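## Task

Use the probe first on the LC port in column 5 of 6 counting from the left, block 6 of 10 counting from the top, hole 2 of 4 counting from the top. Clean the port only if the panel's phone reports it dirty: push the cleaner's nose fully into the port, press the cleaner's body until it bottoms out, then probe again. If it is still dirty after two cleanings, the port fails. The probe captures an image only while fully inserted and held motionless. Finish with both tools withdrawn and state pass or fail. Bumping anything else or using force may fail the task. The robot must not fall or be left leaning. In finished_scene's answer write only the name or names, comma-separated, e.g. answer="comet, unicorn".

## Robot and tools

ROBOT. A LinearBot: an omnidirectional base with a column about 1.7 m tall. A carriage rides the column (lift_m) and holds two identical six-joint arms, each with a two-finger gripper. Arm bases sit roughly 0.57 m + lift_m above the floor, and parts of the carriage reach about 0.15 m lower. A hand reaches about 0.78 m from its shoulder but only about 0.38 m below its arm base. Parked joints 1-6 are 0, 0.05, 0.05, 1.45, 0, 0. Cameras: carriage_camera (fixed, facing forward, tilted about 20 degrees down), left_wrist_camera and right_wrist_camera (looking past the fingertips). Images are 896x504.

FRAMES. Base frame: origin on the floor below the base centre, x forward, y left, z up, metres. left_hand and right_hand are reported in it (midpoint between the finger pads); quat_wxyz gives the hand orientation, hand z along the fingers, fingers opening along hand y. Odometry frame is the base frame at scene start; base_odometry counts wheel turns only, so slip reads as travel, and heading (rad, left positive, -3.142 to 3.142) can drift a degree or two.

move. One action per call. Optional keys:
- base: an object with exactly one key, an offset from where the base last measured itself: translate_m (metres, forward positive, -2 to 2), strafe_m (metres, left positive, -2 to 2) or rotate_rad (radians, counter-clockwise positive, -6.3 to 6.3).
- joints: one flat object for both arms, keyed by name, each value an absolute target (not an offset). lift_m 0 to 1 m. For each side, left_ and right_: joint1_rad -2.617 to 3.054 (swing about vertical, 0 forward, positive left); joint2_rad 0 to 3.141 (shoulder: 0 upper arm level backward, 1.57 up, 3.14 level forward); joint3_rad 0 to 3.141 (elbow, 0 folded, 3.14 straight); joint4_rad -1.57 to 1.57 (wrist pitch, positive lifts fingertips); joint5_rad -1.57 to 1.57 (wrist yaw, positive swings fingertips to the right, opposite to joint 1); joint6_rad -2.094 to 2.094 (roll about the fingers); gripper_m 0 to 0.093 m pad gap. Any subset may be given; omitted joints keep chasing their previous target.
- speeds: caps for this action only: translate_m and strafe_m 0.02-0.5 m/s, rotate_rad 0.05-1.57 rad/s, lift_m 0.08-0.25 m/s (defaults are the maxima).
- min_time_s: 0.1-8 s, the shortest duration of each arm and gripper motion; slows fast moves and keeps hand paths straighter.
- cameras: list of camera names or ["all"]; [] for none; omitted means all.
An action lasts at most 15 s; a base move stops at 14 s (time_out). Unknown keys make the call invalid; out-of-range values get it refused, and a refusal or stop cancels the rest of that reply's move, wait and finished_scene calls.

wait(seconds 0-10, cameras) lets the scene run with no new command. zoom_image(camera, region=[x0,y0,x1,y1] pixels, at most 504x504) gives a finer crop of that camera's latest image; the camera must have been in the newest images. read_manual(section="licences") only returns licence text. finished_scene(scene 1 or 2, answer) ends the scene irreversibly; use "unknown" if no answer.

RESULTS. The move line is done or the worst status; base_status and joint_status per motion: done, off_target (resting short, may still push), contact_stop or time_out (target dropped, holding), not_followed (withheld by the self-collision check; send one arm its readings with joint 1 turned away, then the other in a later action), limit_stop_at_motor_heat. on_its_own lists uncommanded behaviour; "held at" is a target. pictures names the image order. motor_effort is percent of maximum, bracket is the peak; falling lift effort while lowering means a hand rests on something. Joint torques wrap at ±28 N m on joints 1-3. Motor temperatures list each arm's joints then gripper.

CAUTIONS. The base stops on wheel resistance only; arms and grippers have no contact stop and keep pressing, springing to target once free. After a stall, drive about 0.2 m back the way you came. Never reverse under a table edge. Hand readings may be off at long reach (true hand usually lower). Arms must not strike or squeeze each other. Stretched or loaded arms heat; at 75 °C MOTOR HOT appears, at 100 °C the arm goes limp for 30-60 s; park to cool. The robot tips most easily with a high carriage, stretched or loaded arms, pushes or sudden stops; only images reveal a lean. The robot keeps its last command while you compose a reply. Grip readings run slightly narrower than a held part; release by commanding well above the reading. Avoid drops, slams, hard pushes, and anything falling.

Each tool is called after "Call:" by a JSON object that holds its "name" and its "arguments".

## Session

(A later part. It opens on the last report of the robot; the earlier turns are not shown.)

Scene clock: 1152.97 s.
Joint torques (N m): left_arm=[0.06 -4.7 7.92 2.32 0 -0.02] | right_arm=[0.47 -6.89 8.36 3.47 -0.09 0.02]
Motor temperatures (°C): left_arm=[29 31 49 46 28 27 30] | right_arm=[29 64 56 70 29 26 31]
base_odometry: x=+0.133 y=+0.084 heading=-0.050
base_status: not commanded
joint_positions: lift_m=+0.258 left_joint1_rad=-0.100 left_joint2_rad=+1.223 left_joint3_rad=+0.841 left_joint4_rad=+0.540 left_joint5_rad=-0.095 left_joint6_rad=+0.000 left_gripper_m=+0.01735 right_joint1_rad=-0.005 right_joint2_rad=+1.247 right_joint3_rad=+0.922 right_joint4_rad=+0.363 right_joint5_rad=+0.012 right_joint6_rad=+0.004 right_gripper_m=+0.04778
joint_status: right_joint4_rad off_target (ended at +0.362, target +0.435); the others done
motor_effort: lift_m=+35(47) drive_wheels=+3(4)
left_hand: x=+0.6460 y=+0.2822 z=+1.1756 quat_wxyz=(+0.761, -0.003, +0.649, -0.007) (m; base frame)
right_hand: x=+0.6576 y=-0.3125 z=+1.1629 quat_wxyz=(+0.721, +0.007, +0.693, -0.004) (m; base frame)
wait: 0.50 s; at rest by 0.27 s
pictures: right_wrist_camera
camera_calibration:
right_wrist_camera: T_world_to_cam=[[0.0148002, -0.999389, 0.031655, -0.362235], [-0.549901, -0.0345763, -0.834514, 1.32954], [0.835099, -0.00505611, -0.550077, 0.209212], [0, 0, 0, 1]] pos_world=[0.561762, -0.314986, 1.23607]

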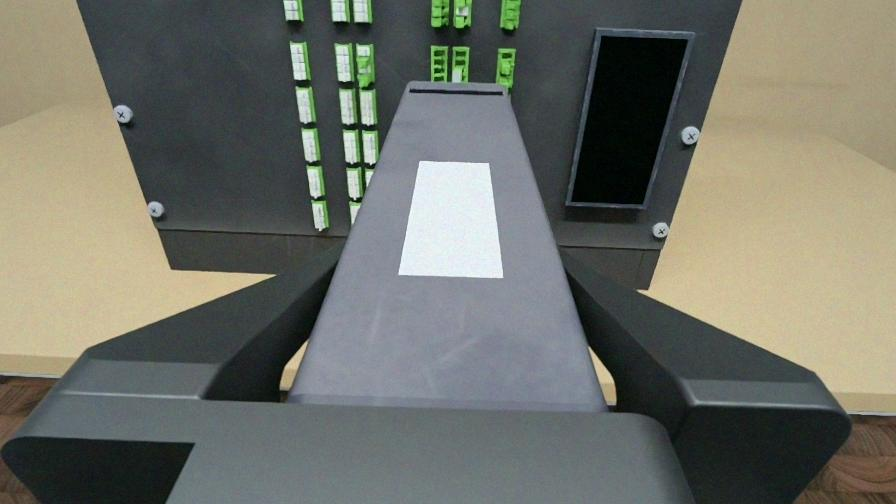

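Call:
{"name": "move", "arguments": {"joints": {"lift_m": 0.256, "right_joint5_rad": -0.013}, "min_time_s": 0.5, "cameras": []}}

Call:
{"name": "wait", "arguments": {"seconds": 0.5, "cameras": ["right_wrist_camera"]}}

Call:
{"name": "zoom_image", "arguments": {"camera": "right_wrist_camera", "region": [430, 30, 490, 90]}}

Scene clock: 1165.07 s.
Joint torques (N m): left_arm=[0.09 -4.74 7.92 2.35 0 -0.01] | right_arm=[0.5 -6.83 8.32 3.44 -0.11 0.03]
Motor temperatures (°C): left_arm=[29 31 49 46 28 27 30] | right_arm=[28 60 57 70 29 26 31]
move: done
base_odometry: x=+0.133 y=+0.084 heading=-0.050
base_status: not commanded
joint_positions: lift_m=+0.256 left_joint1_rad=-0.100 left_joint2_rad=+1.223 left_joint3_rad=+0.841 left_joint4_rad=+0.538 left_joint5_rad=-0.095 left_joint6_rad=+0.000 left_gripper_m=+0.01735 right_joint1_rad=-0.005 right_joint2_rad=+1.247 right_joint3_rad=+0.922 right_joint4_rad=+0.366 right_joint5_rad=-0.001 right_joint6_rad=+0.004 right_gripper_m=+0.04778
joint_status: all done
motor_effort: lift_m=+31(36) drive_wheels=+3(3)
left_hand: x=+0.6460 y=+0.2822 z=+1.1735 quat_wxyz=(+0.760, -0.003, +0.650, -0.007) (m; base frame)
right_hand: x=+0.6576 y=-0.3104 z=+1.1620 quat_wxyz=(+0.722, +0.003, +0.692, +0.000) (m; base frame)
pictures: none
No camera images: "cameras" was empty.

Scene clock: 1165.57 s.
Joint torques (N m): left_arm=[0.03 -4.75 7.88 2.35 0 -0.02] | right_arm=[0.47 -6.87 8.36 3.42 -0.09 0.03]
Motor temperatures (°C): left_arm=[29 31 49 46 28 27 30] | right_arm=[28 59 57 70 29 26 31]
base_odometry: x=+0.133 y=+0.084 heading=-0.050
base_status: not commanded
joint_positions: lift_m=+0.256 left_joint1_rad=-0.100 left_joint2_rad=+1.223 left_joint3_rad=+0.841 left_joint4_rad=+0.538 left_joint5_rad=-0.095 left_joint6_rad=+0.000 left_gripper_m=+0.01735 right_joint1_rad=-0.005 right_joint2_rad=+1.247 right_joint3_rad=+0.922 right_joint4_rad=+0.366 right_joint5_rad=-0.001 right_joint6_rad=+0.004 right_gripper_m=+0.04778
joint_status: all done
motor_effort: lift_m=+34(36) drive_wheels=+3(3)
left_hand: x=+0.6460 y=+0.2822 z=+1.1735 quat_wxyz=(+0.760, -0.003, +0.650, -0.007) (m; base frame)
right_hand: x=+0.6576 y=-0.3102 z=+1.1620 quat_wxyz=(+0.722, +0.003, +0.692, +0.000) (m; base frame)
wait: 0.50 s; at rest by 0.27 s
pictures: right_wrist_camera
camera_calibration:
right_wrist_camera: T_world_to_cam=[[0.0277527, -0.999094, 0.0322654, -0.369178], [-0.546924, -0.0421945, -0.836118, 1.3265], [0.836722, 0.00555781, -0.5476, 0.208108], [0, 0, 0, 1]] pos_world=[0.561612, -0.314029, 1.23498]

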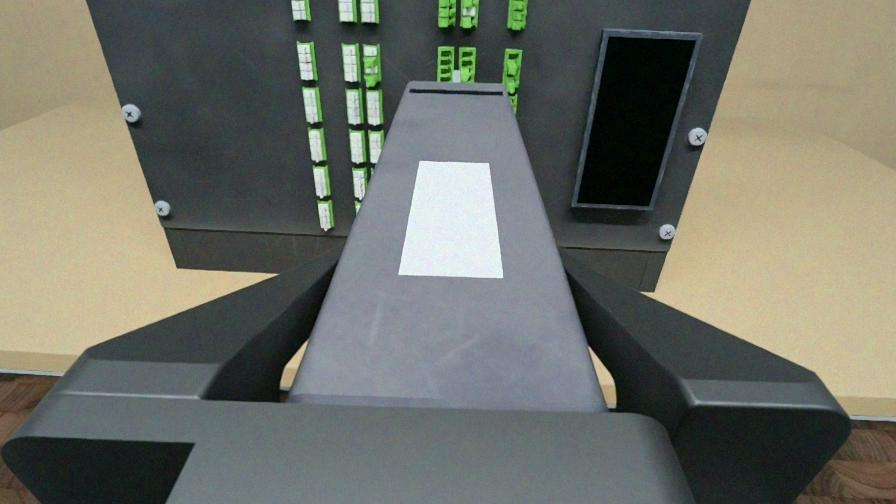

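Scaled by 8.400 from the camera's 896x504 image, which has a finer 1280x720 frame.

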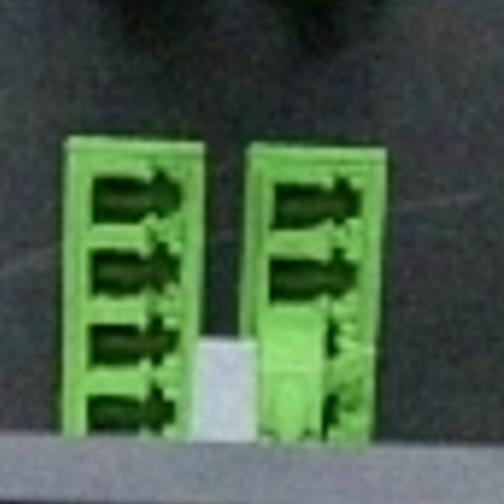

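Call:
{"name": "move", "arguments": {"base": {"strafe_m": -0.006}, "speeds": {"strafe_m": 0.03}, "cameras": []}}

Call:
{"name": "move", "arguments": {"base": {"translate_m": 0.033}, "speeds": {"translate_m": 0.03}, "cameras": []}}

Call:
{"name": "move", "arguments": {"joints": {"lift_m": 0.259}, "cameras": []}}

Call:
{"name": "move", "arguments": {"joints": {"lift_m": 0.255}, "cameras": []}}

Call:
{"name": "wait", "arguments": {"seconds": 0.5, "cameras": ["right_wrist_camera"]}}

Call:
{"name": "zoom_image", "arguments": {"camera": "right_wrist_camera", "region": [430, 30, 490, 90]}}

Scene clock: 1197.77 s.
Joint torques (N m): left_arm=[0.18 -4.72 7.95 2.34 0.01 -0.01] | right_arm=[0.29 -6.89 8.35 3.43 -0.07 0.02]
Motor temperatures (°C): left_arm=[29 31 49 46 28 27 30] | right_arm=[28 53 58 73 28 26 31]
move: done
base_odometry: x=+0.133 y=+0.078 heading=-0.049
base_status: done
joint_positions: lift_m=+0.256 left_joint1_rad=-0.100 left_joint2_rad=+1.223 left_joint3_rad=+0.841 left_joint4_rad=+0.538 left_joint5_rad=-0.095 left_joint6_rad=+0.000 left_gripper_m=+0.01735 right_joint1_rad=-0.004 right_joint2_rad=+1.247 right_joint3_rad=+0.922 right_joint4_rad=+0.367 right_joint5_rad=-0.005 right_joint6_rad=+0.005 right_gripper_m=+0.04778
joint_status: not commanded
motor_effort: lift_m=+31(35) drive_wheels=+4(6)
left_hand: x=+0.6461 y=+0.2825 z=+1.1735 quat_wxyz=(+0.760, -0.004, +0.650, -0.007) (m; base frame)
right_hand: x=+0.6576 y=-0.3089 z=+1.1623 quat_wxyz=(+0.722, +0.001, +0.692, +0.002) (m; base frame)
pictures: none
No camera images: "cameras" was empty.

Scene clock: 1199.37 s.
Joint torques (N m): left_arm=[0.02 -4.68 7.86 2.39 0 -0.01] | right_arm=[0.36 -6.86 8.38 3.46 -0.06 0.02]
Motor temperatures (°C): left_arm=[29 31 49 46 28 27 30] | right_arm=[28 53 58 73 28 26 31]
move: done
base_odometry: x=+0.166 y=+0.077 heading=-0.050
base_status: done
joint_positions: lift_m=+0.256 left_joint1_rad=-0.100 left_joint2_rad=+1.223 left_joint3_rad=+0.841 left_joint4_rad=+0.538 left_joint5_rad=-0.095 left_joint6_rad=+0.000 left_gripper_m=+0.01735 right_joint1_rad=-0.004 right_joint2_rad=+1.247 right_joint3_rad=+0.922 right_joint4_rad=+0.368 right_joint5_rad=-0.005 right_joint6_rad=+0.005 right_gripper_m=+0.04778
joint_status: not commanded
motor_effort: lift_m=+32(37) drive_wheels=+3(10)
left_hand: x=+0.6461 y=+0.2825 z=+1.1735 quat_wxyz=(+0.760, -0.004, +0.650, -0.007) (m; base frame)
right_hand: x=+0.6576 y=-0.3089 z=+1.1626 quat_wxyz=(+0.722, +0.001, +0.691, +0.002) (m; base frame)
pictures: none
No camera images: "cameras" was empty.

Scene clock: 1199.80 s.
Joint torques (N m): left_arm=[0.01 -4.7 7.91 2.35 0 -0.01] | right_arm=[0.36 -6.86 8.35 3.39 -0.04 0.03]
Motor temperatures (°C): left_arm=[29 31 49 46 28 27 30] | right_arm=[28 53 58 73 28 26 31]
move: done
base_odometry: x=+0.166 y=+0.077 heading=-0.050
base_status: not commanded
joint_positions: lift_m=+0.259 left_joint1_rad=-0.100 left_joint2_rad=+1.223 left_joint3_rad=+0.841 left_joint4_rad=+0.539 left_joint5_rad=-0.095 left_joint6_rad=+0.000 left_gripper_m=+0.01735 right_joint1_rad=-0.004 right_joint2_rad=+1.247 right_joint3_rad=+0.922 right_joint4_rad=+0.370 right_joint5_rad=-0.005 right_joint6_rad=+0.005 right_gripper_m=+0.04778
joint_status: all done
motor_effort: lift_m=+37(44) drive_wheels=+3(3)
left_hand: x=+0.6460 y=+0.2825 z=+1.1763 quat_wxyz=(+0.760, -0.004, +0.649, -0.007) (m; base frame)
right_hand: x=+0.6576 y=-0.3089 z=+1.1655 quat_wxyz=(+0.723, +0.001, +0.691, +0.002) (m; base frame)
pictures: none
No camera images: "cameras" was empty.

Scene clock: 1200.27 s.
Joint torques (N m): left_arm=[0.01 -4.82 7.87 2.39 0.01 -0.01] | right_arm=[0.34 -6.76 8.34 3.37 -0.05 0.02]
Motor temperatures (°C): left_arm=[29 31 49 46 28 27 30] | right_arm=[28 53 58 73 28 26 31]
move: done
base_odometry: x=+0.166 y=+0.077 heading=-0.050
base_status: not commanded
joint_positions: lift_m=+0.255 left_joint1_rad=-0.100 left_joint2_rad=+1.223 left_joint3_rad=+0.841 left_joint4_rad=+0.537 left_joint5_rad=-0.095 left_joint6_rad=+0.000 left_gripper_m=+0.01735 right_joint1_rad=-0.004 right_joint2_rad=+1.246 right_joint3_rad=+0.922 right_joint4_rad=+0.368 right_joint5_rad=-0.005 right_joint6_rad=+0.005 right_gripper_m=+0.04778
joint_status: all done
motor_effort: lift_m=+33(36) drive_wheels=+3(4)
left_hand: x=+0.6461 y=+0.2825 z=+1.1722 quat_wxyz=(+0.759, -0.004, +0.650, -0.007) (m; base frame)
right_hand: x=+0.6574 y=-0.3089 z=+1.1618 quat_wxyz=(+0.723, +0.001, +0.691, +0.002) (m; base frame)
pictures: none
No camera images: "cameras" was empty.

Scene clock: 1200.77 s.
Joint torques (N m): left_arm=[0.01 -4.78 7.9 2.36 0 -0.02] | right_arm=[0.34 -6.8 8.36 3.4 -0.05 0.03]
Motor temperatures (°C): left_arm=[29 31 49 46 28 27 30] | right_arm=[28 53 58 73 28 26 31]
base_odometry: x=+0.166 y=+0.077 heading=-0.050
base_status: not commanded
joint_positions: lift_m=+0.255 left_joint1_rad=-0.100 left_joint2_rad=+1.223 left_joint3_rad=+0.841 left_joint4_rad=+0.537 left_joint5_rad=-0.095 left_joint6_rad=+0.000 left_gripper_m=+0.01735 right_joint1_rad=-0.004 right_joint2_rad=+1.246 right_joint3_rad=+0.922 right_joint4_rad=+0.368 right_joint5_rad=-0.005 right_joint6_rad=+0.005 right_gripper_m=+0.04778
joint_status: all done
motor_effort: lift_m=+31(36) drive_wheels=+3(4)
left_hand: x=+0.6461 y=+0.2825 z=+1.1722 quat_wxyz=(+0.759, -0.004, +0.650, -0.007) (m; base frame)
right_hand: x=+0.6574 y=-0.3089 z=+1.1618 quat_wxyz=(+0.723, +0.001, +0.691, +0.002) (m; base frame)
wait: 0.50 s; at rest by 0.27 s
pictures: right_wrist_camera
camera_calibration:
right_wrist_camera: T_world_to_cam=[[0.0329387, -0.998943, 0.0320735, -0.370956], [-0.544426, -0.0448452, -0.837609, 1.32552], [0.838162, 0.0101281, -0.545328, 0.205973], [0, 0, 0, 1]] pos_world=[0.561231, -0.313207, 1.23449]

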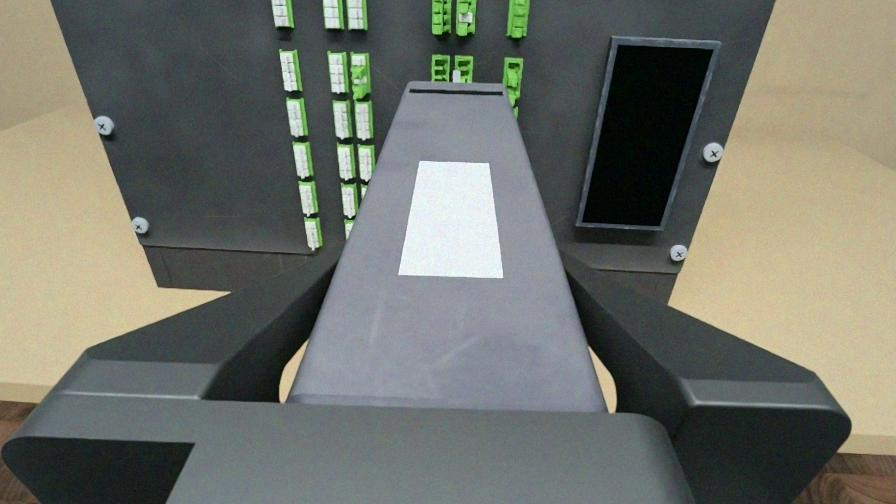

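Scaled by 8.400 from the camera's 896x504 image, which has a finer 1280x720 frame.

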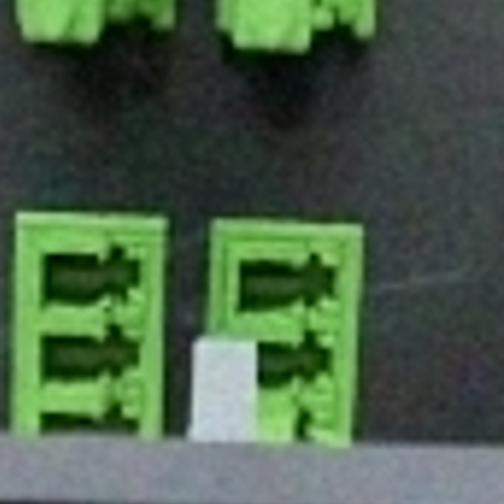

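Call:
{"name": "wait", "arguments": {"seconds": 0.2, "cameras": ["carriage_camera"]}}

Call:
{"name": "zoom_image", "arguments": {"camera": "carriage_camera", "region": [560, 150, 640, 230]}}

Scene clock: 1219.83 s.
Joint torques (N m): left_arm=[0.02 -4.72 7.91 2.35 0.01 -0.02] | right_arm=[0.32 -6.83 8.34 3.41 -0.05 0.03]
Motor temperatures (°C): left_arm=[29 31 49 46 28 27 30] | right_arm=[28 51 59 75 28 26 31]
MOTOR HOT: joint 4 (wrist pitch) of the right arm reports 75 °C; the controller stops that arm at 100 °C. To cool a motor, set the load down, stop pushing, or move to a pose that needs little force.
base_odometry: x=+0.166 y=+0.077 heading=-0.050
base_status: not commanded
joint_positions: lift_m=+0.255 left_joint1_rad=-0.100 left_joint2_rad=+1.223 left_joint3_rad=+0.841 left_joint4_rad=+0.537 left_joint5_rad=-0.095 left_joint6_rad=+0.000 left_gripper_m=+0.01735 right_joint1_rad=-0.004 right_joint2_rad=+1.246 right_joint3_rad=+0.922 right_joint4_rad=+0.368 right_joint5_rad=-0.005 right_joint6_rad=+0.005 right_gripper_m=+0.04778
joint_status: all done
motor_effort: lift_m=+33(36) drive_wheels=+3(4)
left_hand: x=+0.6461 y=+0.2825 z=+1.1722 quat_wxyz=(+0.759, -0.004, +0.650, -0.007) (m; base frame)
right_hand: x=+0.6574 y=-0.3089 z=+1.1618 quat_wxyz=(+0.723, +0.001, +0.691, +0.002) (m; base frame)
wait: 0.20 s; at rest from the start
pictures: carriage_camera
camera_calibration:
carriage_camera: T_world_to_cam=[[0.0437792, -0.998787, 0.0225464, -0.0322361], [-0.363853, -0.0369585, -0.930723, 1.1981], [0.930427, 0.0325427, -0.365029, 0.313347], [0, 0, 0, 1]] pos_world=[0.145796, 0.00188573, 1.23021]

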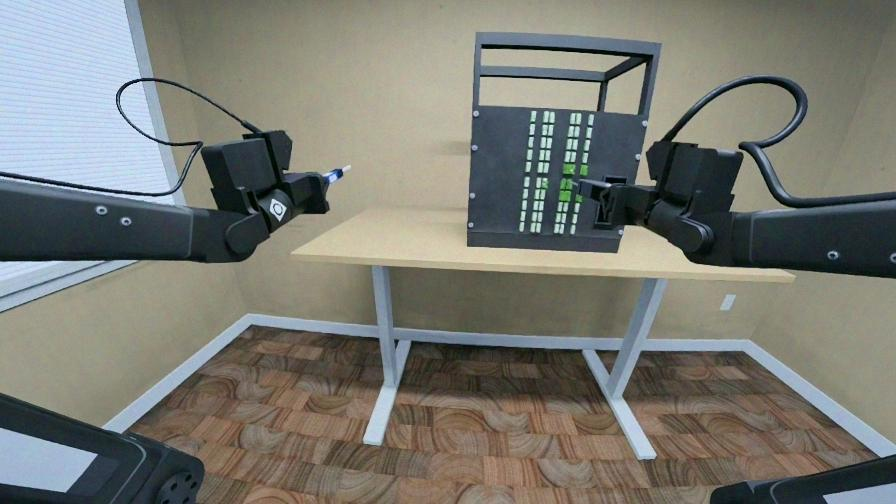

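Scaled by 6.300 from the camera's 896x504 image, which has a finer 1280x720 frame.

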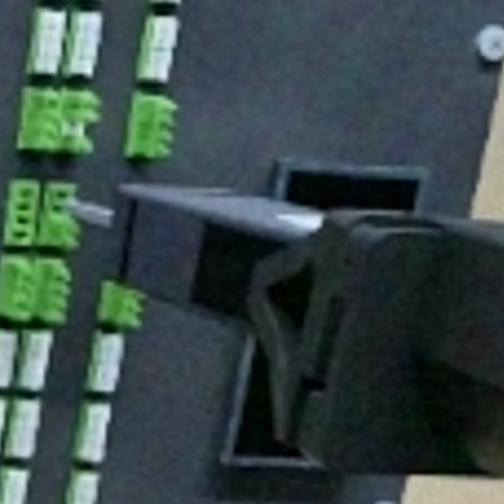

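Call:
{"name": "move", "arguments": {"joints": {"lift_m": 0.2532, "right_joint4_rad": 0.452}, "min_time_s": 0.5, "cameras": []}}

Call:
{"name": "move", "arguments": {"joints": {"right_joint4_rad": 0.41}, "min_time_s": 1, "cameras": []}}

Call:
{"name": "move", "arguments": {"base": {"strafe_m": -0.0035}, "speeds": {"strafe_m": 0.02}, "cameras": []}}

Call:
{"name": "wait", "arguments": {"seconds": 0.5, "cameras": ["right_wrist_camera"]}}

Call:
{"name": "zoom_image", "arguments": {"camera": "right_wrist_camera", "region": [430, 30, 490, 90]}}

Scene clock: 1248.03 s.
Joint torques (N m): left_arm=[-0.01 -4.72 7.91 2.36 0.01 -0.02] | right_arm=[0.34 -6.78 8.35 3.45 -0.05 0.02]
Motor temperatures (°C): left_arm=[29 31 49 46 28 27 30] | right_arm=[28 50 59 76 28 26 31]
move: off_target
MOTOR HOT: still on. Joint 4 (wrist pitch) of the right arm reports 76 °C.
base_odometry: x=+0.166 y=+0.077 heading=-0.050
base_status: not commanded
joint_positions: lift_m=+0.253 left_joint1_rad=-0.100 left_joint2_rad=+1.223 left_joint3_rad=+0.841 left_joint4_rad=+0.536 left_joint5_rad=-0.095 left_joint6_rad=+0.000 left_gripper_m=+0.01735 right_joint1_rad=-0.004 right_joint2_rad=+1.246 right_joint3_rad=+0.922 right_joint4_rad=+0.380 right_joint5_rad=-0.005 right_joint6_rad=+0.005 right_gripper_m=+0.04778
joint_status: right_joint4_rad off_target (ended at +0.380, target +0.452); the others done
motor_effort: lift_m=+29(35) drive_wheels=+3(3)
left_hand: x=+0.6461 y=+0.2825 z=+1.1703 quat_wxyz=(+0.759, -0.004, +0.651, -0.007) (m; base frame)
right_hand: x=+0.6573 y=-0.3089 z=+1.1630 quat_wxyz=(+0.727, +0.001, +0.687, +0.002) (m; base frame)
pictures: none
No camera images: "cameras" was empty.

Scene clock: 1249.30 s.
Joint torques (N m): left_arm=[-0.03 -4.7 7.91 2.37 0.01 -0.02] | right_arm=[0.36 -6.8 8.36 3.19 -0.05 0.03]
Motor temperatures (°C): left_arm=[29 31 49 46 28 27 30] | right_arm=[28 50 59 76 28 26 31]
move: off_target
MOTOR HOT: still on. Joint 4 (wrist pitch) of the right arm reports 76 °C.
base_odometry: x=+0.166 y=+0.077 heading=-0.050
base_status: not commanded
joint_positions: lift_m=+0.253 left_joint1_rad=-0.100 left_joint2_rad=+1.223 left_joint3_rad=+0.841 left_joint4_rad=+0.536 left_joint5_rad=-0.095 left_joint6_rad=+0.000 left_gripper_m=+0.01735 right_joint1_rad=-0.004 right_joint2_rad=+1.246 right_joint3_rad=+0.922 right_joint4_rad=+0.361 right_joint5_rad=-0.005 right_joint6_rad=+0.005 right_gripper_m=+0.04778
joint_status: right_joint4_rad off_target (ended at +0.360, target +0.410)
motor_effort: lift_m=+34(36) drive_wheels=+3(3)
left_hand: x=+0.6461 y=+0.2825 z=+1.1703 quat_wxyz=(+0.759, -0.004, +0.651, -0.007) (m; base frame)
right_hand: x=+0.6575 y=-0.3089 z=+1.1584 quat_wxyz=(+0.720, +0.001, +0.694, +0.002) (m; base frame)
pictures: none
No camera images: "cameras" was empty.

Scene clock: 1249.87 s.
Joint torques (N m): left_arm=[0.01 -4.68 7.92 2.36 0.03 -0.01] | right_arm=[0.34 -6.78 8.35 3.2 -0.04 0.03]
Motor temperatures (°C): left_arm=[29 31 49 46 28 27 30] | right_arm=[28 50 59 75 28 26 31]
move: done
MOTOR HOT: still on. Joint 4 (wrist pitch) of the right arm reports 75 °C.
base_odometry: x=+0.166 y=+0.073 heading=-0.049
base_status: done
joint_positions: lift_m=+0.253 left_joint1_rad=-0.099 left_joint2_rad=+1.223 left_joint3_rad=+0.841 left_joint4_rad=+0.536 left_joint5_rad=-0.095 left_joint6_rad=+0.000 left_gripper_m=+0.01735 right_joint1_rad=-0.004 right_joint2_rad=+1.246 right_joint3_rad=+0.922 right_joint4_rad=+0.360 right_joint5_rad=-0.006 right_joint6_rad=+0.005 right_gripper_m=+0.04778
joint_status: not commanded
motor_effort: lift_m=+30(36) drive_wheels=+3(5)
left_hand: x=+0.6461 y=+0.2827 z=+1.1703 quat_wxyz=(+0.759, -0.004, +0.651, -0.007) (m; base frame)
right_hand: x=+0.6575 y=-0.3087 z=+1.1583 quat_wxyz=(+0.720, +0.001, +0.694, +0.003) (m; base frame)
pictures: none
No camera images: "cameras" was empty.

Scene clock: 1250.37 s.
Joint torques (N m): left_arm=[0.01 -4.7 7.9 2.37 0.01 -0.01] | right_arm=[0.35 -6.82 8.36 3.2 -0.04 0.02]
Motor temperatures (°C): left_arm=[29 31 49 46 28 27 30] | right_arm=[28 50 59 75 28 26 31]
MOTOR HOT: still on. Joint 4 (wrist pitch) of the right arm reports 75 °C.
base_odometry: x=+0.166 y=+0.073 heading=-0.049
base_status: done
joint_positions: lift_m=+0.253 left_joint1_rad=-0.099 left_joint2_rad=+1.223 left_joint3_rad=+0.841 left_joint4_rad=+0.536 left_joint5_rad=-0.095 left_joint6_rad=+0.000 left_gripper_m=+0.01735 right_joint1_rad=-0.004 right_joint2_rad=+1.246 right_joint3_rad=+0.922 right_joint4_rad=+0.360 right_joint5_rad=-0.006 right_joint6_rad=+0.005 right_gripper_m=+0.04778
joint_status: not commanded
motor_effort: lift_m=+29(36) drive_wheels=+3(5)
left_hand: x=+0.6461 y=+0.2827 z=+1.1703 quat_wxyz=(+0.759, -0.004, +0.651, -0.007) (m; base frame)
right_hand: x=+0.6575 y=-0.3087 z=+1.1583 quat_wxyz=(+0.720, +0.001, +0.694, +0.003) (m; base frame)
wait: 0.50 s; at rest by 0.27 s
pictures: right_wrist_camera
camera_calibration:
right_wrist_camera: T_world_to_cam=[[0.0343055, -0.998901, 0.0319367, -0.371367], [-0.55042, -0.0455564, -0.833644, 1.32175], [0.834183, 0.01102, -0.551378, 0.213882], [0, 0, 0, 1]] pos_world=[0.561842, -0.313102, 1.23166]

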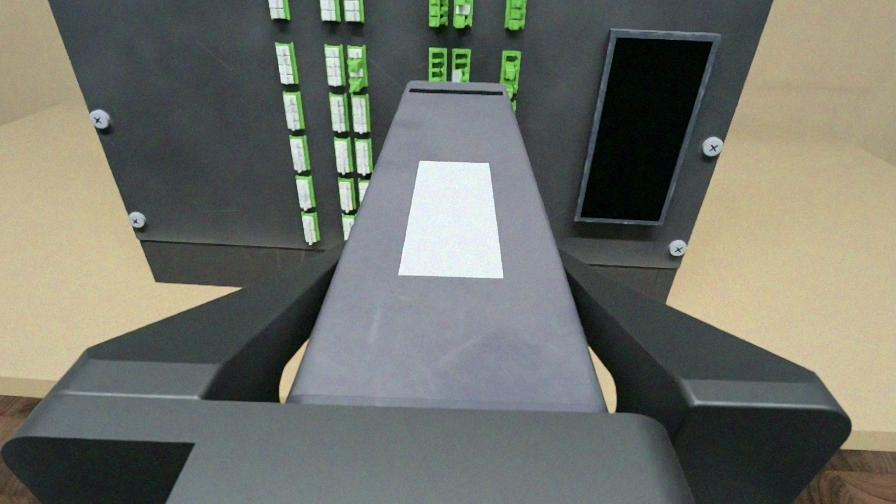

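Scaled by 8.400 from the camera's 896x504 image, which has a finer 1280x720 frame.

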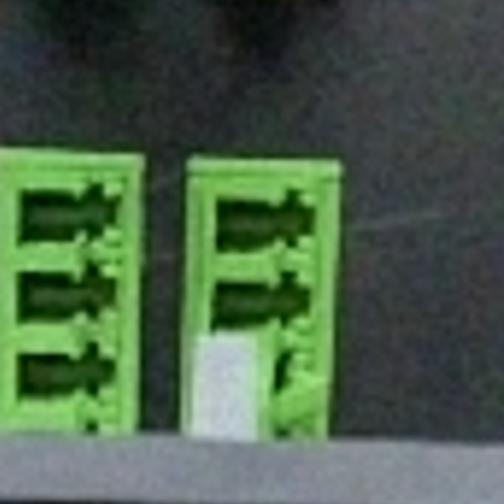

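Call:
{"name": "move", "arguments": {"joints": {"lift_m": 0.2549, "right_joint5_rad": 0.0065}, "min_time_s": 0.5, "cameras": []}}

Call:
{"name": "move", "arguments": {"base": {"translate_m": 0.009}, "speeds": {"translate_m": 0.02}, "cameras": []}}

Call:
{"name": "wait", "arguments": {"seconds": 0.5, "cameras": ["right_wrist_camera"]}}

Call:
{"name": "zoom_image", "arguments": {"camera": "right_wrist_camera", "region": [430, 30, 490, 90]}}

Scene clock: 1261.70 s.
Joint torques (N m): left_arm=[-0.01 -4.72 7.92 2.35 0.01 -0.02] | right_arm=[0.36 -6.84 8.36 3.24 0.17 0.03]
Motor temperatures (°C): left_arm=[29 31 49 45 28 27 30] | right_arm=[28 49 59 72 28 26 31]
move: done
MOTOR HOT: cleared for the motors of the right arm.
base_odometry: x=+0.166 y=+0.073 heading=-0.049
base_status: not commanded
joint_positions: lift_m=+0.255 left_joint1_rad=-0.099 left_joint2_rad=+1.223 left_joint3_rad=+0.841 left_joint4_rad=+0.537 left_joint5_rad=-0.095 left_joint6_rad=+0.000 left_gripper_m=+0.01735 right_joint1_rad=-0.004 right_joint2_rad=+1.246 right_joint3_rad=+0.922 right_joint4_rad=+0.358 right_joint5_rad=-0.005 right_joint6_rad=+0.005 right_gripper_m=+0.04778
joint_status: all done
motor_effort: lift_m=+38(45) drive_wheels=+3(3)
left_hand: x=+0.6461 y=+0.2827 z=+1.1717 quat_wxyz=(+0.760, -0.004, +0.650, -0.007) (m; base frame)
right_hand: x=+0.6575 y=-0.3089 z=+1.1589 quat_wxyz=(+0.719, +0.001, +0.695, +0.002) (m; base frame)
pictures: none
No camera images: "cameras" was empty.

Scene clock: 1262.63 s.
Joint torques (N m): left_arm=[0.02 -4.78 7.9 2.35 0 -0.02] | right_arm=[0.35 -6.82 8.36 3.23 0.17 0.03]
Motor temperatures (°C): left_arm=[29 31 49 46 28 27 30] | right_arm=[28 49 59 72 28 26 31]
move: done
base_odometry: x=+0.175 y=+0.073 heading=-0.050
base_status: done
joint_positions: lift_m=+0.255 left_joint1_rad=-0.099 left_joint2_rad=+1.223 left_joint3_rad=+0.841 left_joint4_rad=+0.538 left_joint5_rad=-0.095 left_joint6_rad=+0.000 left_gripper_m=+0.01735 right_joint1_rad=-0.004 right_joint2_rad=+1.246 right_joint3_rad=+0.922 right_joint4_rad=+0.358 right_joint5_rad=-0.005 right_joint6_rad=+0.005 right_gripper_m=+0.04778
joint_status: not commanded
motor_effort: lift_m=+39(44) drive_wheels=-3(9)
left_hand: x=+0.6461 y=+0.2827 z=+1.1718 quat_wxyz=(+0.760, -0.004, +0.650, -0.007) (m; base frame)
right_hand: x=+0.6575 y=-0.3090 z=+1.1589 quat_wxyz=(+0.719, +0.001, +0.695, +0.002) (m; base frame)
pictures: none
No camera images: "cameras" was empty.

Scene clock: 1263.13 s.
Joint torques (N m): left_arm=[0.01 -4.7 7.88 2.35 0.01 -0.01] | right_arm=[0.35 -6.83 8.34 3.24 0.17 0.02]
Motor temperatures (°C): left_arm=[29 31 49 46 28 27 30] | right_arm=[28 49 59 72 28 26 31]
base_odometry: x=+0.175 y=+0.073 heading=-0.050
base_status: done
joint_positions: lift_m=+0.255 left_joint1_rad=-0.099 left_joint2_rad=+1.223 left_joint3_rad=+0.841 left_joint4_rad=+0.538 left_joint5_rad=-0.095 left_joint6_rad=+0.000 left_gripper_m=+0.01735 right_joint1_rad=-0.004 right_joint2_rad=+1.246 right_joint3_rad=+0.922 right_joint4_rad=+0.358 right_joint5_rad=-0.005 right_joint6_rad=+0.005 right_gripper_m=+0.04778
joint_status: not commanded
motor_effort: lift_m=+40(44) drive_wheels=-3(9)
left_hand: x=+0.6461 y=+0.2827 z=+1.1718 quat_wxyz=(+0.760, -0.004, +0.650, -0.007) (m; base frame)
right_hand: x=+0.6575 y=-0.3090 z=+1.1589 quat_wxyz=(+0.719, +0.001, +0.695, +0.002) (m; base frame)
wait: 0.50 s; at rest by 0.27 s
pictures: right_wrist_camera
camera_calibration:
right_wrist_camera: T_world_to_cam=[[0.0328836, -0.998955, 0.0317526, -0.370496], [-0.552437, -0.0446423, -0.832359, 1.32235], [0.832906, 0.0098297, -0.553327, 0.216902], [0, 0, 0, 1]] pos_world=[0.562039, -0.313208, 1.23245]

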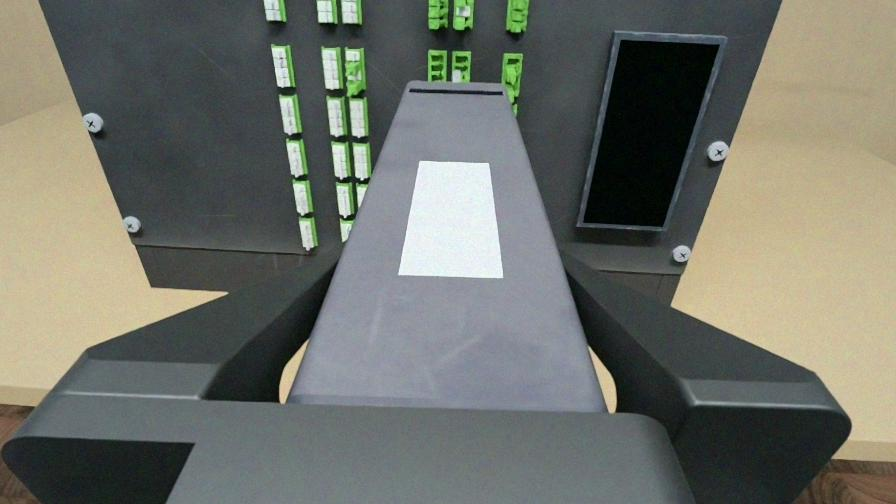

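Scaled by 8.400 from the camera's 896x504 image, which has a finer 1280x720 frame.

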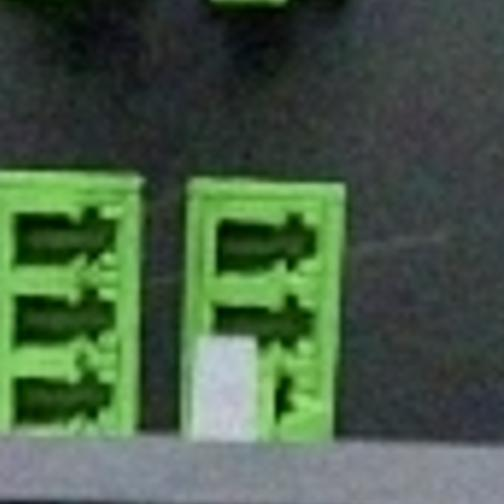

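Call:
{"name": "move", "arguments": {"base": {"strafe_m": -0.0016}, "joints": {"lift_m": 0.2571, "right_joint5_rad": -0.002}, "speeds": {"strafe_m": 0.02}, "cameras": []}}

Call:
{"name": "wait", "arguments": {"seconds": 0.5, "cameras": ["right_wrist_camera"]}}

Call:
{"name": "zoom_image", "arguments": {"camera": "right_wrist_camera", "region": [440, 50, 480, 90]}}

Scene clock: 1286.40 s.
Joint torques (N m): left_arm=[0.1 -4.77 7.91 2.36 0.01 -0.01] | right_arm=[0.34 -6.82 8.34 3.34 0.03 0.03]
Motor temperatures (°C): left_arm=[29 31 49 46 28 27 30] | right_arm=[28 49 59 70 28 26 31]
move: done
base_odometry: x=+0.175 y=+0.071 heading=-0.050
base_status: done
joint_positions: lift_m=+0.257 left_joint1_rad=-0.100 left_joint2_rad=+1.223 left_joint3_rad=+0.841 left_joint4_rad=+0.538 left_joint5_rad=-0.095 left_joint6_rad=+0.000 left_gripper_m=+0.01735 right_joint1_rad=-0.004 right_joint2_rad=+1.246 right_joint3_rad=+0.922 right_joint4_rad=+0.349 right_joint5_rad=-0.002 right_joint6_rad=+0.005 right_gripper_m=+0.04778
joint_status: all done
motor_effort: lift_m=+40(44) drive_wheels=+3(5)
left_hand: x=+0.6460 y=+0.2824 z=+1.1742 quat_wxyz=(+0.760, -0.004, +0.650, -0.007) (m; base frame)
right_hand: x=+0.6576 y=-0.3094 z=+1.1588 quat_wxyz=(+0.716, +0.002, +0.698, +0.001) (m; base frame)
pictures: none
No camera images: "cameras" was empty.

Scene clock: 1286.90 s.
Joint torques (N m): left_arm=[0.06 -4.72 7.9 2.34 0.02 -0.02] | right_arm=[0.34 -6.79 8.34 3.37 0.03 0.02]
Motor temperatures (°C): left_arm=[29 31 49 46 28 27 30] | right_arm=[28 49 59 71 28 26 31]
base_odometry: x=+0.175 y=+0.071 heading=-0.050
base_status: done
joint_positions: lift_m=+0.257 left_joint1_rad=-0.100 left_joint2_rad=+1.223 left_joint3_rad=+0.841 left_joint4_rad=+0.538 left_joint5_rad=-0.095 left_joint6_rad=+0.000 left_gripper_m=+0.01735 right_joint1_rad=-0.004 right_joint2_rad=+1.246 right_joint3_rad=+0.922 right_joint4_rad=+0.347 right_joint5_rad=-0.002 right_joint6_rad=+0.005 right_gripper_m=+0.04778
joint_status: all done
motor_effort: lift_m=+41(44) drive_wheels=+3(5)
left_hand: x=+0.6460 y=+0.2824 z=+1.1742 quat_wxyz=(+0.760, -0.004, +0.650, -0.007) (m; base frame)
right_hand: x=+0.6576 y=-0.3094 z=+1.1585 quat_wxyz=(+0.716, +0.002, +0.699, +0.001) (m; base frame)
wait: 0.50 s; at rest by 0.27 s
pictures: right_wrist_camera
camera_calibration:
right_wrist_camera: T_world_to_cam=[[0.0305031, -0.999045, 0.0312818, -0.368863], [-0.561377, -0.0430173, -0.826441, 1.32157], [0.826998, 0.00764813, -0.562153, 0.230125], [0, 0, 0, 1]] pos_world=[0.562838, -0.31342, 1.2331]

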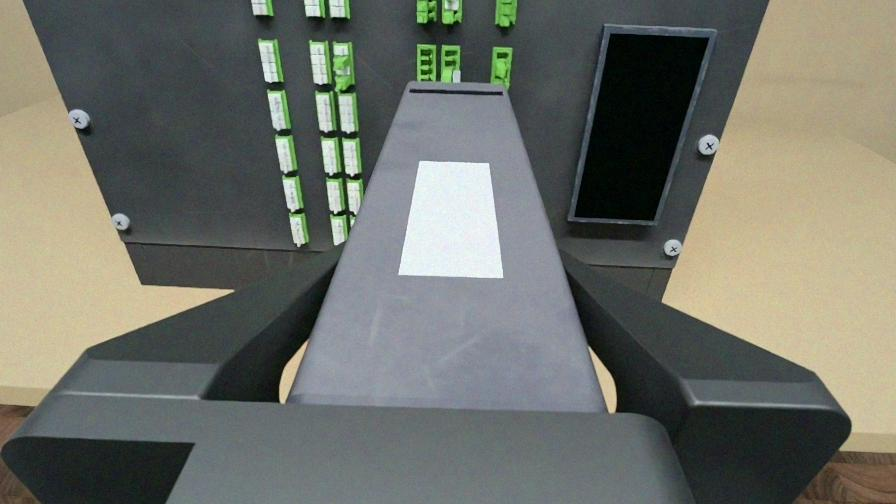

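Scaled by 12.600 from the camera's 896x504 image, which has a finer 1280x720 frame.

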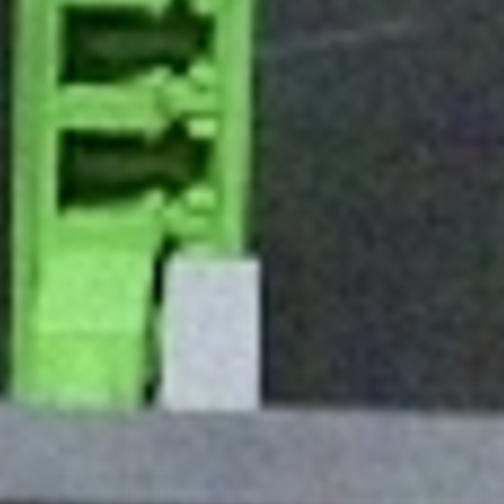

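Call:
{"name": "move", "arguments": {"joints": {"lift_m": 0.262}, "cameras": []}}

Call:
{"name": "move", "arguments": {"joints": {"lift_m": 0.2575}, "cameras": []}}

Call:
{"name": "wait", "arguments": {"seconds": 0.5, "cameras": ["right_wrist_camera"]}}

Call:
{"name": "zoom_image", "arguments": {"camera": "right_wrist_camera", "region": [430, 40, 480, 90]}}

Scene clock: 1293.63 s.
Joint torques (N m): left_arm=[0.03 -4.78 7.91 2.3 0.02 -0.01] | right_arm=[0.36 -6.69 8.42 3.45 0.04 0.02]
Motor temperatures (°C): left_arm=[29 31 49 46 28 27 30] | right_arm=[28 49 59 73 28 26 31]
move: done
base_odometry: x=+0.175 y=+0.071 heading=-0.050
base_status: not commanded
joint_positions: lift_m=+0.262 left_joint1_rad=-0.100 left_joint2_rad=+1.223 left_joint3_rad=+0.841 left_joint4_rad=+0.540 left_joint5_rad=-0.095 left_joint6_rad=+0.000 left_gripper_m=+0.01735 right_joint1_rad=-0.004 right_joint2_rad=+1.245 right_joint3_rad=+0.922 right_joint4_rad=+0.344 right_joint5_rad=-0.002 right_joint6_rad=+0.005 right_gripper_m=+0.04778
joint_status: all done
motor_effort: lift_m=+42(49) drive_wheels=+2(3)
left_hand: x=+0.6461 y=+0.2824 z=+1.1793 quat_wxyz=(+0.760, -0.004, +0.649, -0.007) (m; base frame)
right_hand: x=+0.6573 y=-0.3094 z=+1.1626 quat_wxyz=(+0.714, +0.002, +0.700, +0.001) (m; base frame)
pictures: none
No camera images: "cameras" was empty.

Scene clock: 1294.10 s.
Joint torques (N m): left_arm=[0.02 -4.68 7.95 2.37 0.01 0] | right_arm=[0.34 -6.58 8.42 3.37 0.04 0.02]
Motor temperatures (°C): left_arm=[29 31 49 46 28 27 30] | right_arm=[28 49 59 73 28 26 31]
move: done
base_odometry: x=+0.175 y=+0.071 heading=-0.050
base_status: not commanded
joint_positions: lift_m=+0.258 left_joint1_rad=-0.100 left_joint2_rad=+1.223 left_joint3_rad=+0.841 left_joint4_rad=+0.537 left_joint5_rad=-0.095 left_joint6_rad=+0.000 left_gripper_m=+0.01735 right_joint1_rad=-0.004 right_joint2_rad=+1.244 right_joint3_rad=+0.922 right_joint4_rad=+0.343 right_joint5_rad=-0.002 right_joint6_rad=+0.005 right_gripper_m=+0.04778
joint_status: all done
motor_effort: lift_m=+30(38) drive_wheels=+2(3)
left_hand: x=+0.6461 y=+0.2824 z=+1.1746 quat_wxyz=(+0.759, -0.004, +0.650, -0.007) (m; base frame)
right_hand: x=+0.6571 y=-0.3094 z=+1.1587 quat_wxyz=(+0.714, +0.002, +0.700, +0.001) (m; base frame)
pictures: none
No camera images: "cameras" was empty.

Scene clock: 1294.60 s.
Joint torques (N m): left_arm=[0.06 -4.68 7.91 2.33 0.01 -0.02] | right_arm=[0.35 -6.63 8.46 3.43 0.05 0.02]
Motor temperatures (°C): left_arm=[29 31 49 46 28 27 30] | right_arm=[28 49 59 73 28 26 31]
base_odometry: x=+0.175 y=+0.071 heading=-0.050
base_status: not commanded
joint_positions: lift_m=+0.258 left_joint1_rad=-0.100 left_joint2_rad=+1.223 left_joint3_rad=+0.841 left_joint4_rad=+0.537 left_joint5_rad=-0.095 left_joint6_rad=+0.000 left_gripper_m=+0.01735 right_joint1_rad=-0.004 right_joint2_rad=+1.244 right_joint3_rad=+0.922 right_joint4_rad=+0.343 right_joint5_rad=-0.002 right_joint6_rad=+0.005 right_gripper_m=+0.04778
joint_status: all done
motor_effort: lift_m=+27(38) drive_wheels=+2(3)
left_hand: x=+0.6461 y=+0.2824 z=+1.1746 quat_wxyz=(+0.759, -0.004, +0.650, -0.007) (m; base frame)
right_hand: x=+0.6570 y=-0.3094 z=+1.1588 quat_wxyz=(+0.715, +0.002, +0.700, +0.001) (m; base frame)
wait: 0.50 s; at rest by 0.27 s
pictures: right_wrist_camera
camera_calibration:
right_wrist_camera: T_world_to_cam=[[0.0305869, -0.999045, 0.0312011, -0.36882], [-0.563575, -0.0430182, -0.824944, 1.32128], [0.825498, 0.00764833, -0.564353, 0.23426], [0, 0, 0, 1]] pos_world=[0.56254, -0.31342, 1.23369]

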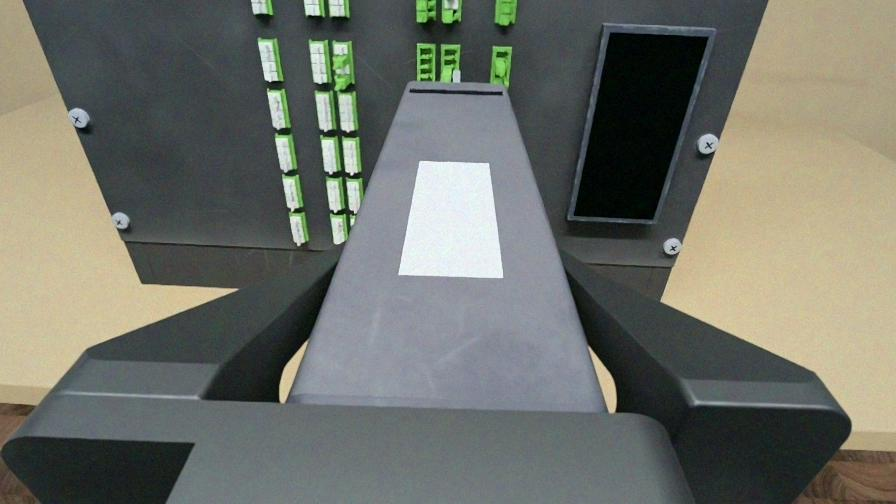

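Scaled by 10.080 from the camera's 896x504 image, which has a finer 1280x720 frame.

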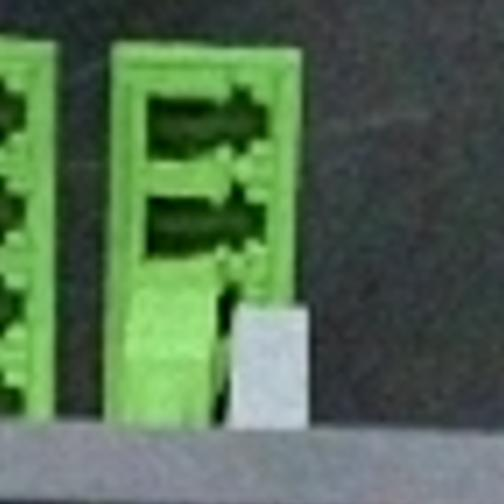

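Call:
{"name": "move", "arguments": {"base": {"translate_m": -0.03}, "speeds": {"translate_m": 0.05}, "cameras": []}}

Call:
{"name": "move", "arguments": {"base": {"translate_m": 0.03}, "joints": {"right_joint4_rad": 0.425}, "speeds": {"translate_m": 0.03}, "cameras": []}}

Call:
{"name": "wait", "arguments": {"seconds": 0.5, "cameras": ["right_wrist_camera"]}}

Call:
{"name": "zoom_image", "arguments": {"camera": "right_wrist_camera", "region": [430, 40, 480, 90]}}

Scene clock: 1311.77 s.
Joint torques (N m): left_arm=[0.05 -4.67 7.91 2.36 0 -0.02] | right_arm=[0.38 -6.6 8.44 3.42 0.04 0.02]
Motor temperatures (°C): left_arm=[29 31 49 46 28 27 30] | right_arm=[28 50 59 75 28 26 31]
move: done
MOTOR HOT: joint 4 (wrist pitch) of the right arm reports 75 °C; the controller stops that arm at 100 °C. To cool a motor, set the load down, stop pushing, or move to a pose that needs little force.
base_odometry: x=+0.145 y=+0.073 heading=-0.049
base_status: done
joint_positions: lift_m=+0.258 left_joint1_rad=-0.100 left_joint2_rad=+1.223 left_joint3_rad=+0.841 left_joint4_rad=+0.537 left_joint5_rad=-0.095 left_joint6_rad=+0.000 left_gripper_m=+0.01735 right_joint1_rad=-0.004 right_joint2_rad=+1.244 right_joint3_rad=+0.922 right_joint4_rad=+0.344 right_joint5_rad=-0.002 right_joint6_rad=+0.005 right_gripper_m=+0.04778
joint_status: not commanded
motor_effort: lift_m=+36(38) drive_wheels=+3(12)
left_hand: x=+0.6461 y=+0.2824 z=+1.1746 quat_wxyz=(+0.759, -0.004, +0.650, -0.007) (m; base frame)
right_hand: x=+0.6570 y=-0.3094 z=+1.1589 quat_wxyz=(+0.715, +0.002, +0.699, +0.001) (m; base frame)
pictures: none
No camera images: "cameras" was empty.

Scene clock: 1313.27 s.
Joint torques (N m): left_arm=[0.05 -4.77 7.87 2.34 0.01 -0.01] | right_arm=[0.34 -6.64 8.44 3.44 0.05 0.02]
Motor temperatures (°C): left_arm=[29 31 49 46 28 27 30] | right_arm=[28 50 59 75 28 26 31]
move: off_target
MOTOR HOT: still on. Joint 4 (wrist pitch) of the right arm reports 75 °C.
base_odometry: x=+0.175 y=+0.071 heading=-0.050
base_status: done
joint_positions: lift_m=+0.258 left_joint1_rad=-0.100 left_joint2_rad=+1.223 left_joint3_rad=+0.841 left_joint4_rad=+0.538 left_joint5_rad=-0.095 left_joint6_rad=+0.000 left_gripper_m=+0.01735 right_joint1_rad=-0.004 right_joint2_rad=+1.244 right_joint3_rad=+0.922 right_joint4_rad=+0.357 right_joint5_rad=-0.002 right_joint6_rad=+0.005 right_gripper_m=+0.04778
joint_status: right_joint4_rad off_target (ended at +0.357, target +0.425)
motor_effort: lift_m=+31(37) drive_wheels=+3(8)
left_hand: x=+0.6461 y=+0.2824 z=+1.1748 quat_wxyz=(+0.760, -0.004, +0.650, -0.007) (m; base frame)
right_hand: x=+0.6570 y=-0.3094 z=+1.1623 quat_wxyz=(+0.720, +0.002, +0.694, +0.001) (m; base frame)
pictures: none
No camera images: "cameras" was empty.

Scene clock: 1313.77 s.
Joint torques (N m): left_arm=[0.06 -4.7 7.92 2.37 0.01 -0.01] | right_arm=[0.36 -6.63 8.43 3.4 0.04 0.02]
Motor temperatures (°C): left_arm=[29 31 49 46 28 27 30] | right_arm=[28 50 59 74 28 26 31]
MOTOR HOT: still on. Joint 4 (wrist pitch) of the right arm reports 74 °C.
base_odometry: x=+0.175 y=+0.071 heading=-0.050
base_status: done
joint_positions: lift_m=+0.258 left_joint1_rad=-0.100 left_joint2_rad=+1.223 left_joint3_rad=+0.841 left_joint4_rad=+0.538 left_joint5_rad=-0.095 left_joint6_rad=+0.000 left_gripper_m=+0.01735 right_joint1_rad=-0.004 right_joint2_rad=+1.244 right_joint3_rad=+0.922 right_joint4_rad=+0.358 right_joint5_rad=-0.002 right_joint6_rad=+0.005 right_gripper_m=+0.04778
joint_status: right_joint4_rad off_target (ended at +0.357, target +0.425)
motor_effort: lift_m=+32(37) drive_wheels=+3(8)
left_hand: x=+0.6461 y=+0.2824 z=+1.1748 quat_wxyz=(+0.760, -0.004, +0.650, -0.007) (m; base frame)
right_hand: x=+0.6569 y=-0.3094 z=+1.1624 quat_wxyz=(+0.720, +0.002, +0.694, +0.001) (m; base frame)
wait: 0.50 s; at rest by 0.27 s
pictures: right_wrist_camera
camera_calibration:
right_wrist_camera: T_world_to_cam=[[0.0301878, -0.999041, 0.0317244, -0.369274], [-0.551593, -0.0431191, -0.832998, 1.32563], [0.833567, 0.00764744, -0.552365, 0.217053], [0, 0, 0, 1]] pos_world=[0.561427, -0.31342, 1.23586]

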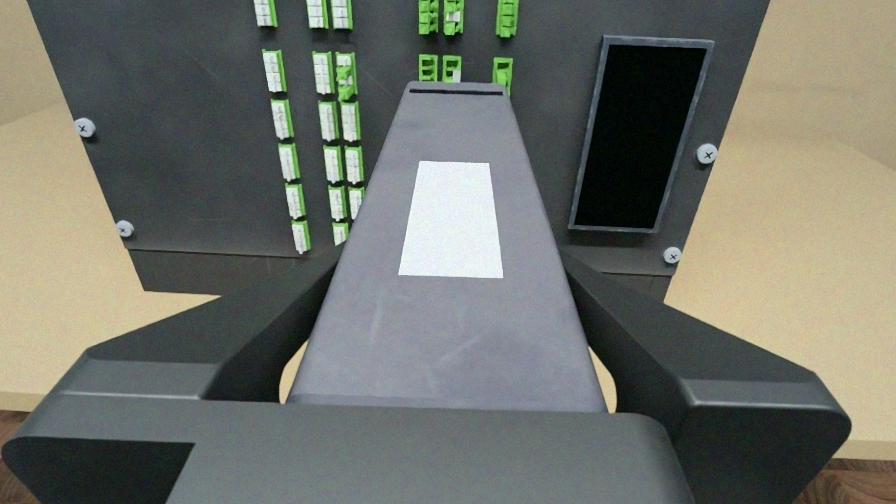

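Scaled by 10.080 from the camera's 896x504 image, which has a finer 1280x720 frame.

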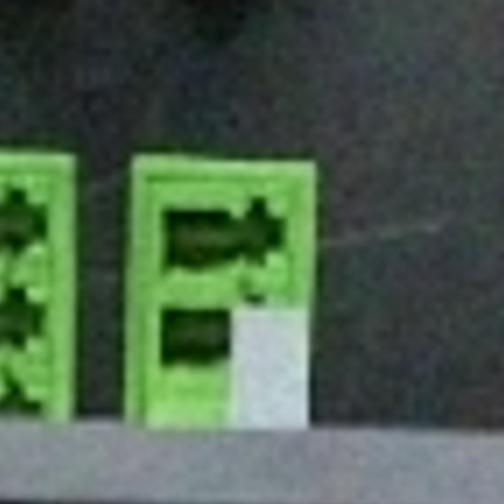

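Call:
{"name": "move", "arguments": {"joints": {"right_joint5_rad": -0.0215, "lift_m": 0.257}, "min_time_s": 1.5, "cameras": []}}

Call:
{"name": "wait", "arguments": {"seconds": 0.5, "cameras": ["right_wrist_camera"]}}

Call:
{"name": "zoom_image", "arguments": {"camera": "right_wrist_camera", "region": [430, 40, 480, 90]}}

Scene clock: 1325.60 s.
Joint torques (N m): left_arm=[0.02 -4.7 7.91 2.36 0.01 -0.02] | right_arm=[0.36 -6.6 8.44 3.41 -0.1 0.02]
Motor temperatures (°C): left_arm=[29 31 49 46 28 27 30] | right_arm=[28 50 59 73 28 26 31]
move: done
MOTOR HOT: still on. Joint 4 (wrist pitch) of the right arm reports 73 °C.
base_odometry: x=+0.175 y=+0.071 heading=-0.050
base_status: not commanded
joint_positions: lift_m=+0.257 left_joint1_rad=-0.100 left_joint2_rad=+1.223 left_joint3_rad=+0.841 left_joint4_rad=+0.537 left_joint5_rad=-0.095 left_joint6_rad=+0.000 left_gripper_m=+0.01735 right_joint1_rad=-0.004 right_joint2_rad=+1.244 right_joint3_rad=+0.922 right_joint4_rad=+0.358 right_joint5_rad=-0.009 right_joint6_rad=+0.005 right_gripper_m=+0.04778
joint_status: all done
motor_effort: lift_m=+29(35) drive_wheels=+3(4)
left_hand: x=+0.6461 y=+0.2824 z=+1.1743 quat_wxyz=(+0.760, -0.004, +0.650, -0.007) (m; base frame)
right_hand: x=+0.6569 y=-0.3082 z=+1.1620 quat_wxyz=(+0.720, -0.001, +0.694, +0.004) (m; base frame)
pictures: none
No camera images: "cameras" was empty.

Scene clock: 1326.10 s.
Joint torques (N m): left_arm=[0.05 -4.7 7.91 2.36 0.01 -0.01] | right_arm=[0.35 -6.63 8.44 3.41 -0.09 0.03]
Motor temperatures (°C): left_arm=[29 31 49 46 28 27 30] | right_arm=[28 50 59 73 28 26 31]
MOTOR HOT: still on. Joint 4 (wrist pitch) of the right arm reports 73 °C.
base_odometry: x=+0.175 y=+0.071 heading=-0.050
base_status: not commanded
joint_positions: lift_m=+0.257 left_joint1_rad=-0.100 left_joint2_rad=+1.223 left_joint3_rad=+0.841 left_joint4_rad=+0.537 left_joint5_rad=-0.095 left_joint6_rad=+0.000 left_gripper_m=+0.01735 right_joint1_rad=-0.004 right_joint2_rad=+1.244 right_joint3_rad=+0.922 right_joint4_rad=+0.358 right_joint5_rad=-0.010 right_joint6_rad=+0.005 right_gripper_m=+0.04778
joint_status: all done
motor_effort: lift_m=+31(35) drive_wheels=+3(4)
left_hand: x=+0.6461 y=+0.2824 z=+1.1743 quat_wxyz=(+0.760, -0.004, +0.650, -0.007) (m; base frame)
right_hand: x=+0.6569 y=-0.3081 z=+1.1620 quat_wxyz=(+0.720, -0.001, +0.694, +0.004) (m; base frame)
wait: 0.50 s; at rest by 0.27 s
pictures: right_wrist_camera
camera_calibration:
right_wrist_camera: T_world_to_cam=[[0.0378045, -0.998775, 0.0319196, -0.373164], [-0.551212, -0.0474859, -0.833013, 1.32378], [0.833509, 0.0138972, -0.552332, 0.21875], [0, 0, 0, 1]] pos_world=[0.561457, -0.312887, 1.23546]

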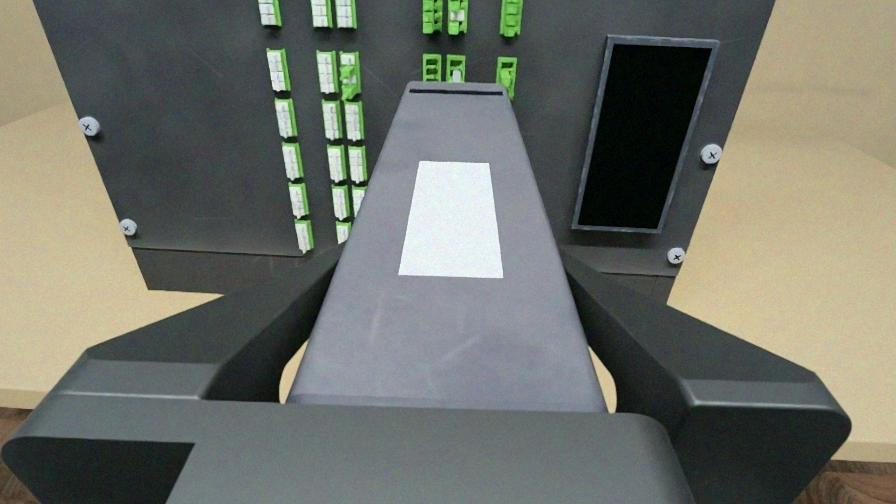

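Scaled by 10.080 from the camera's 896x504 image, which has a finer 1280x720 frame.

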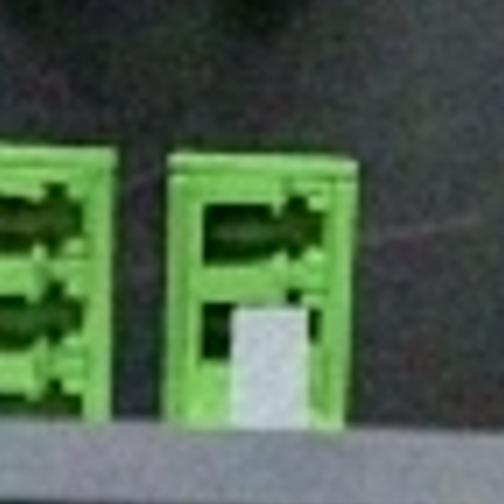

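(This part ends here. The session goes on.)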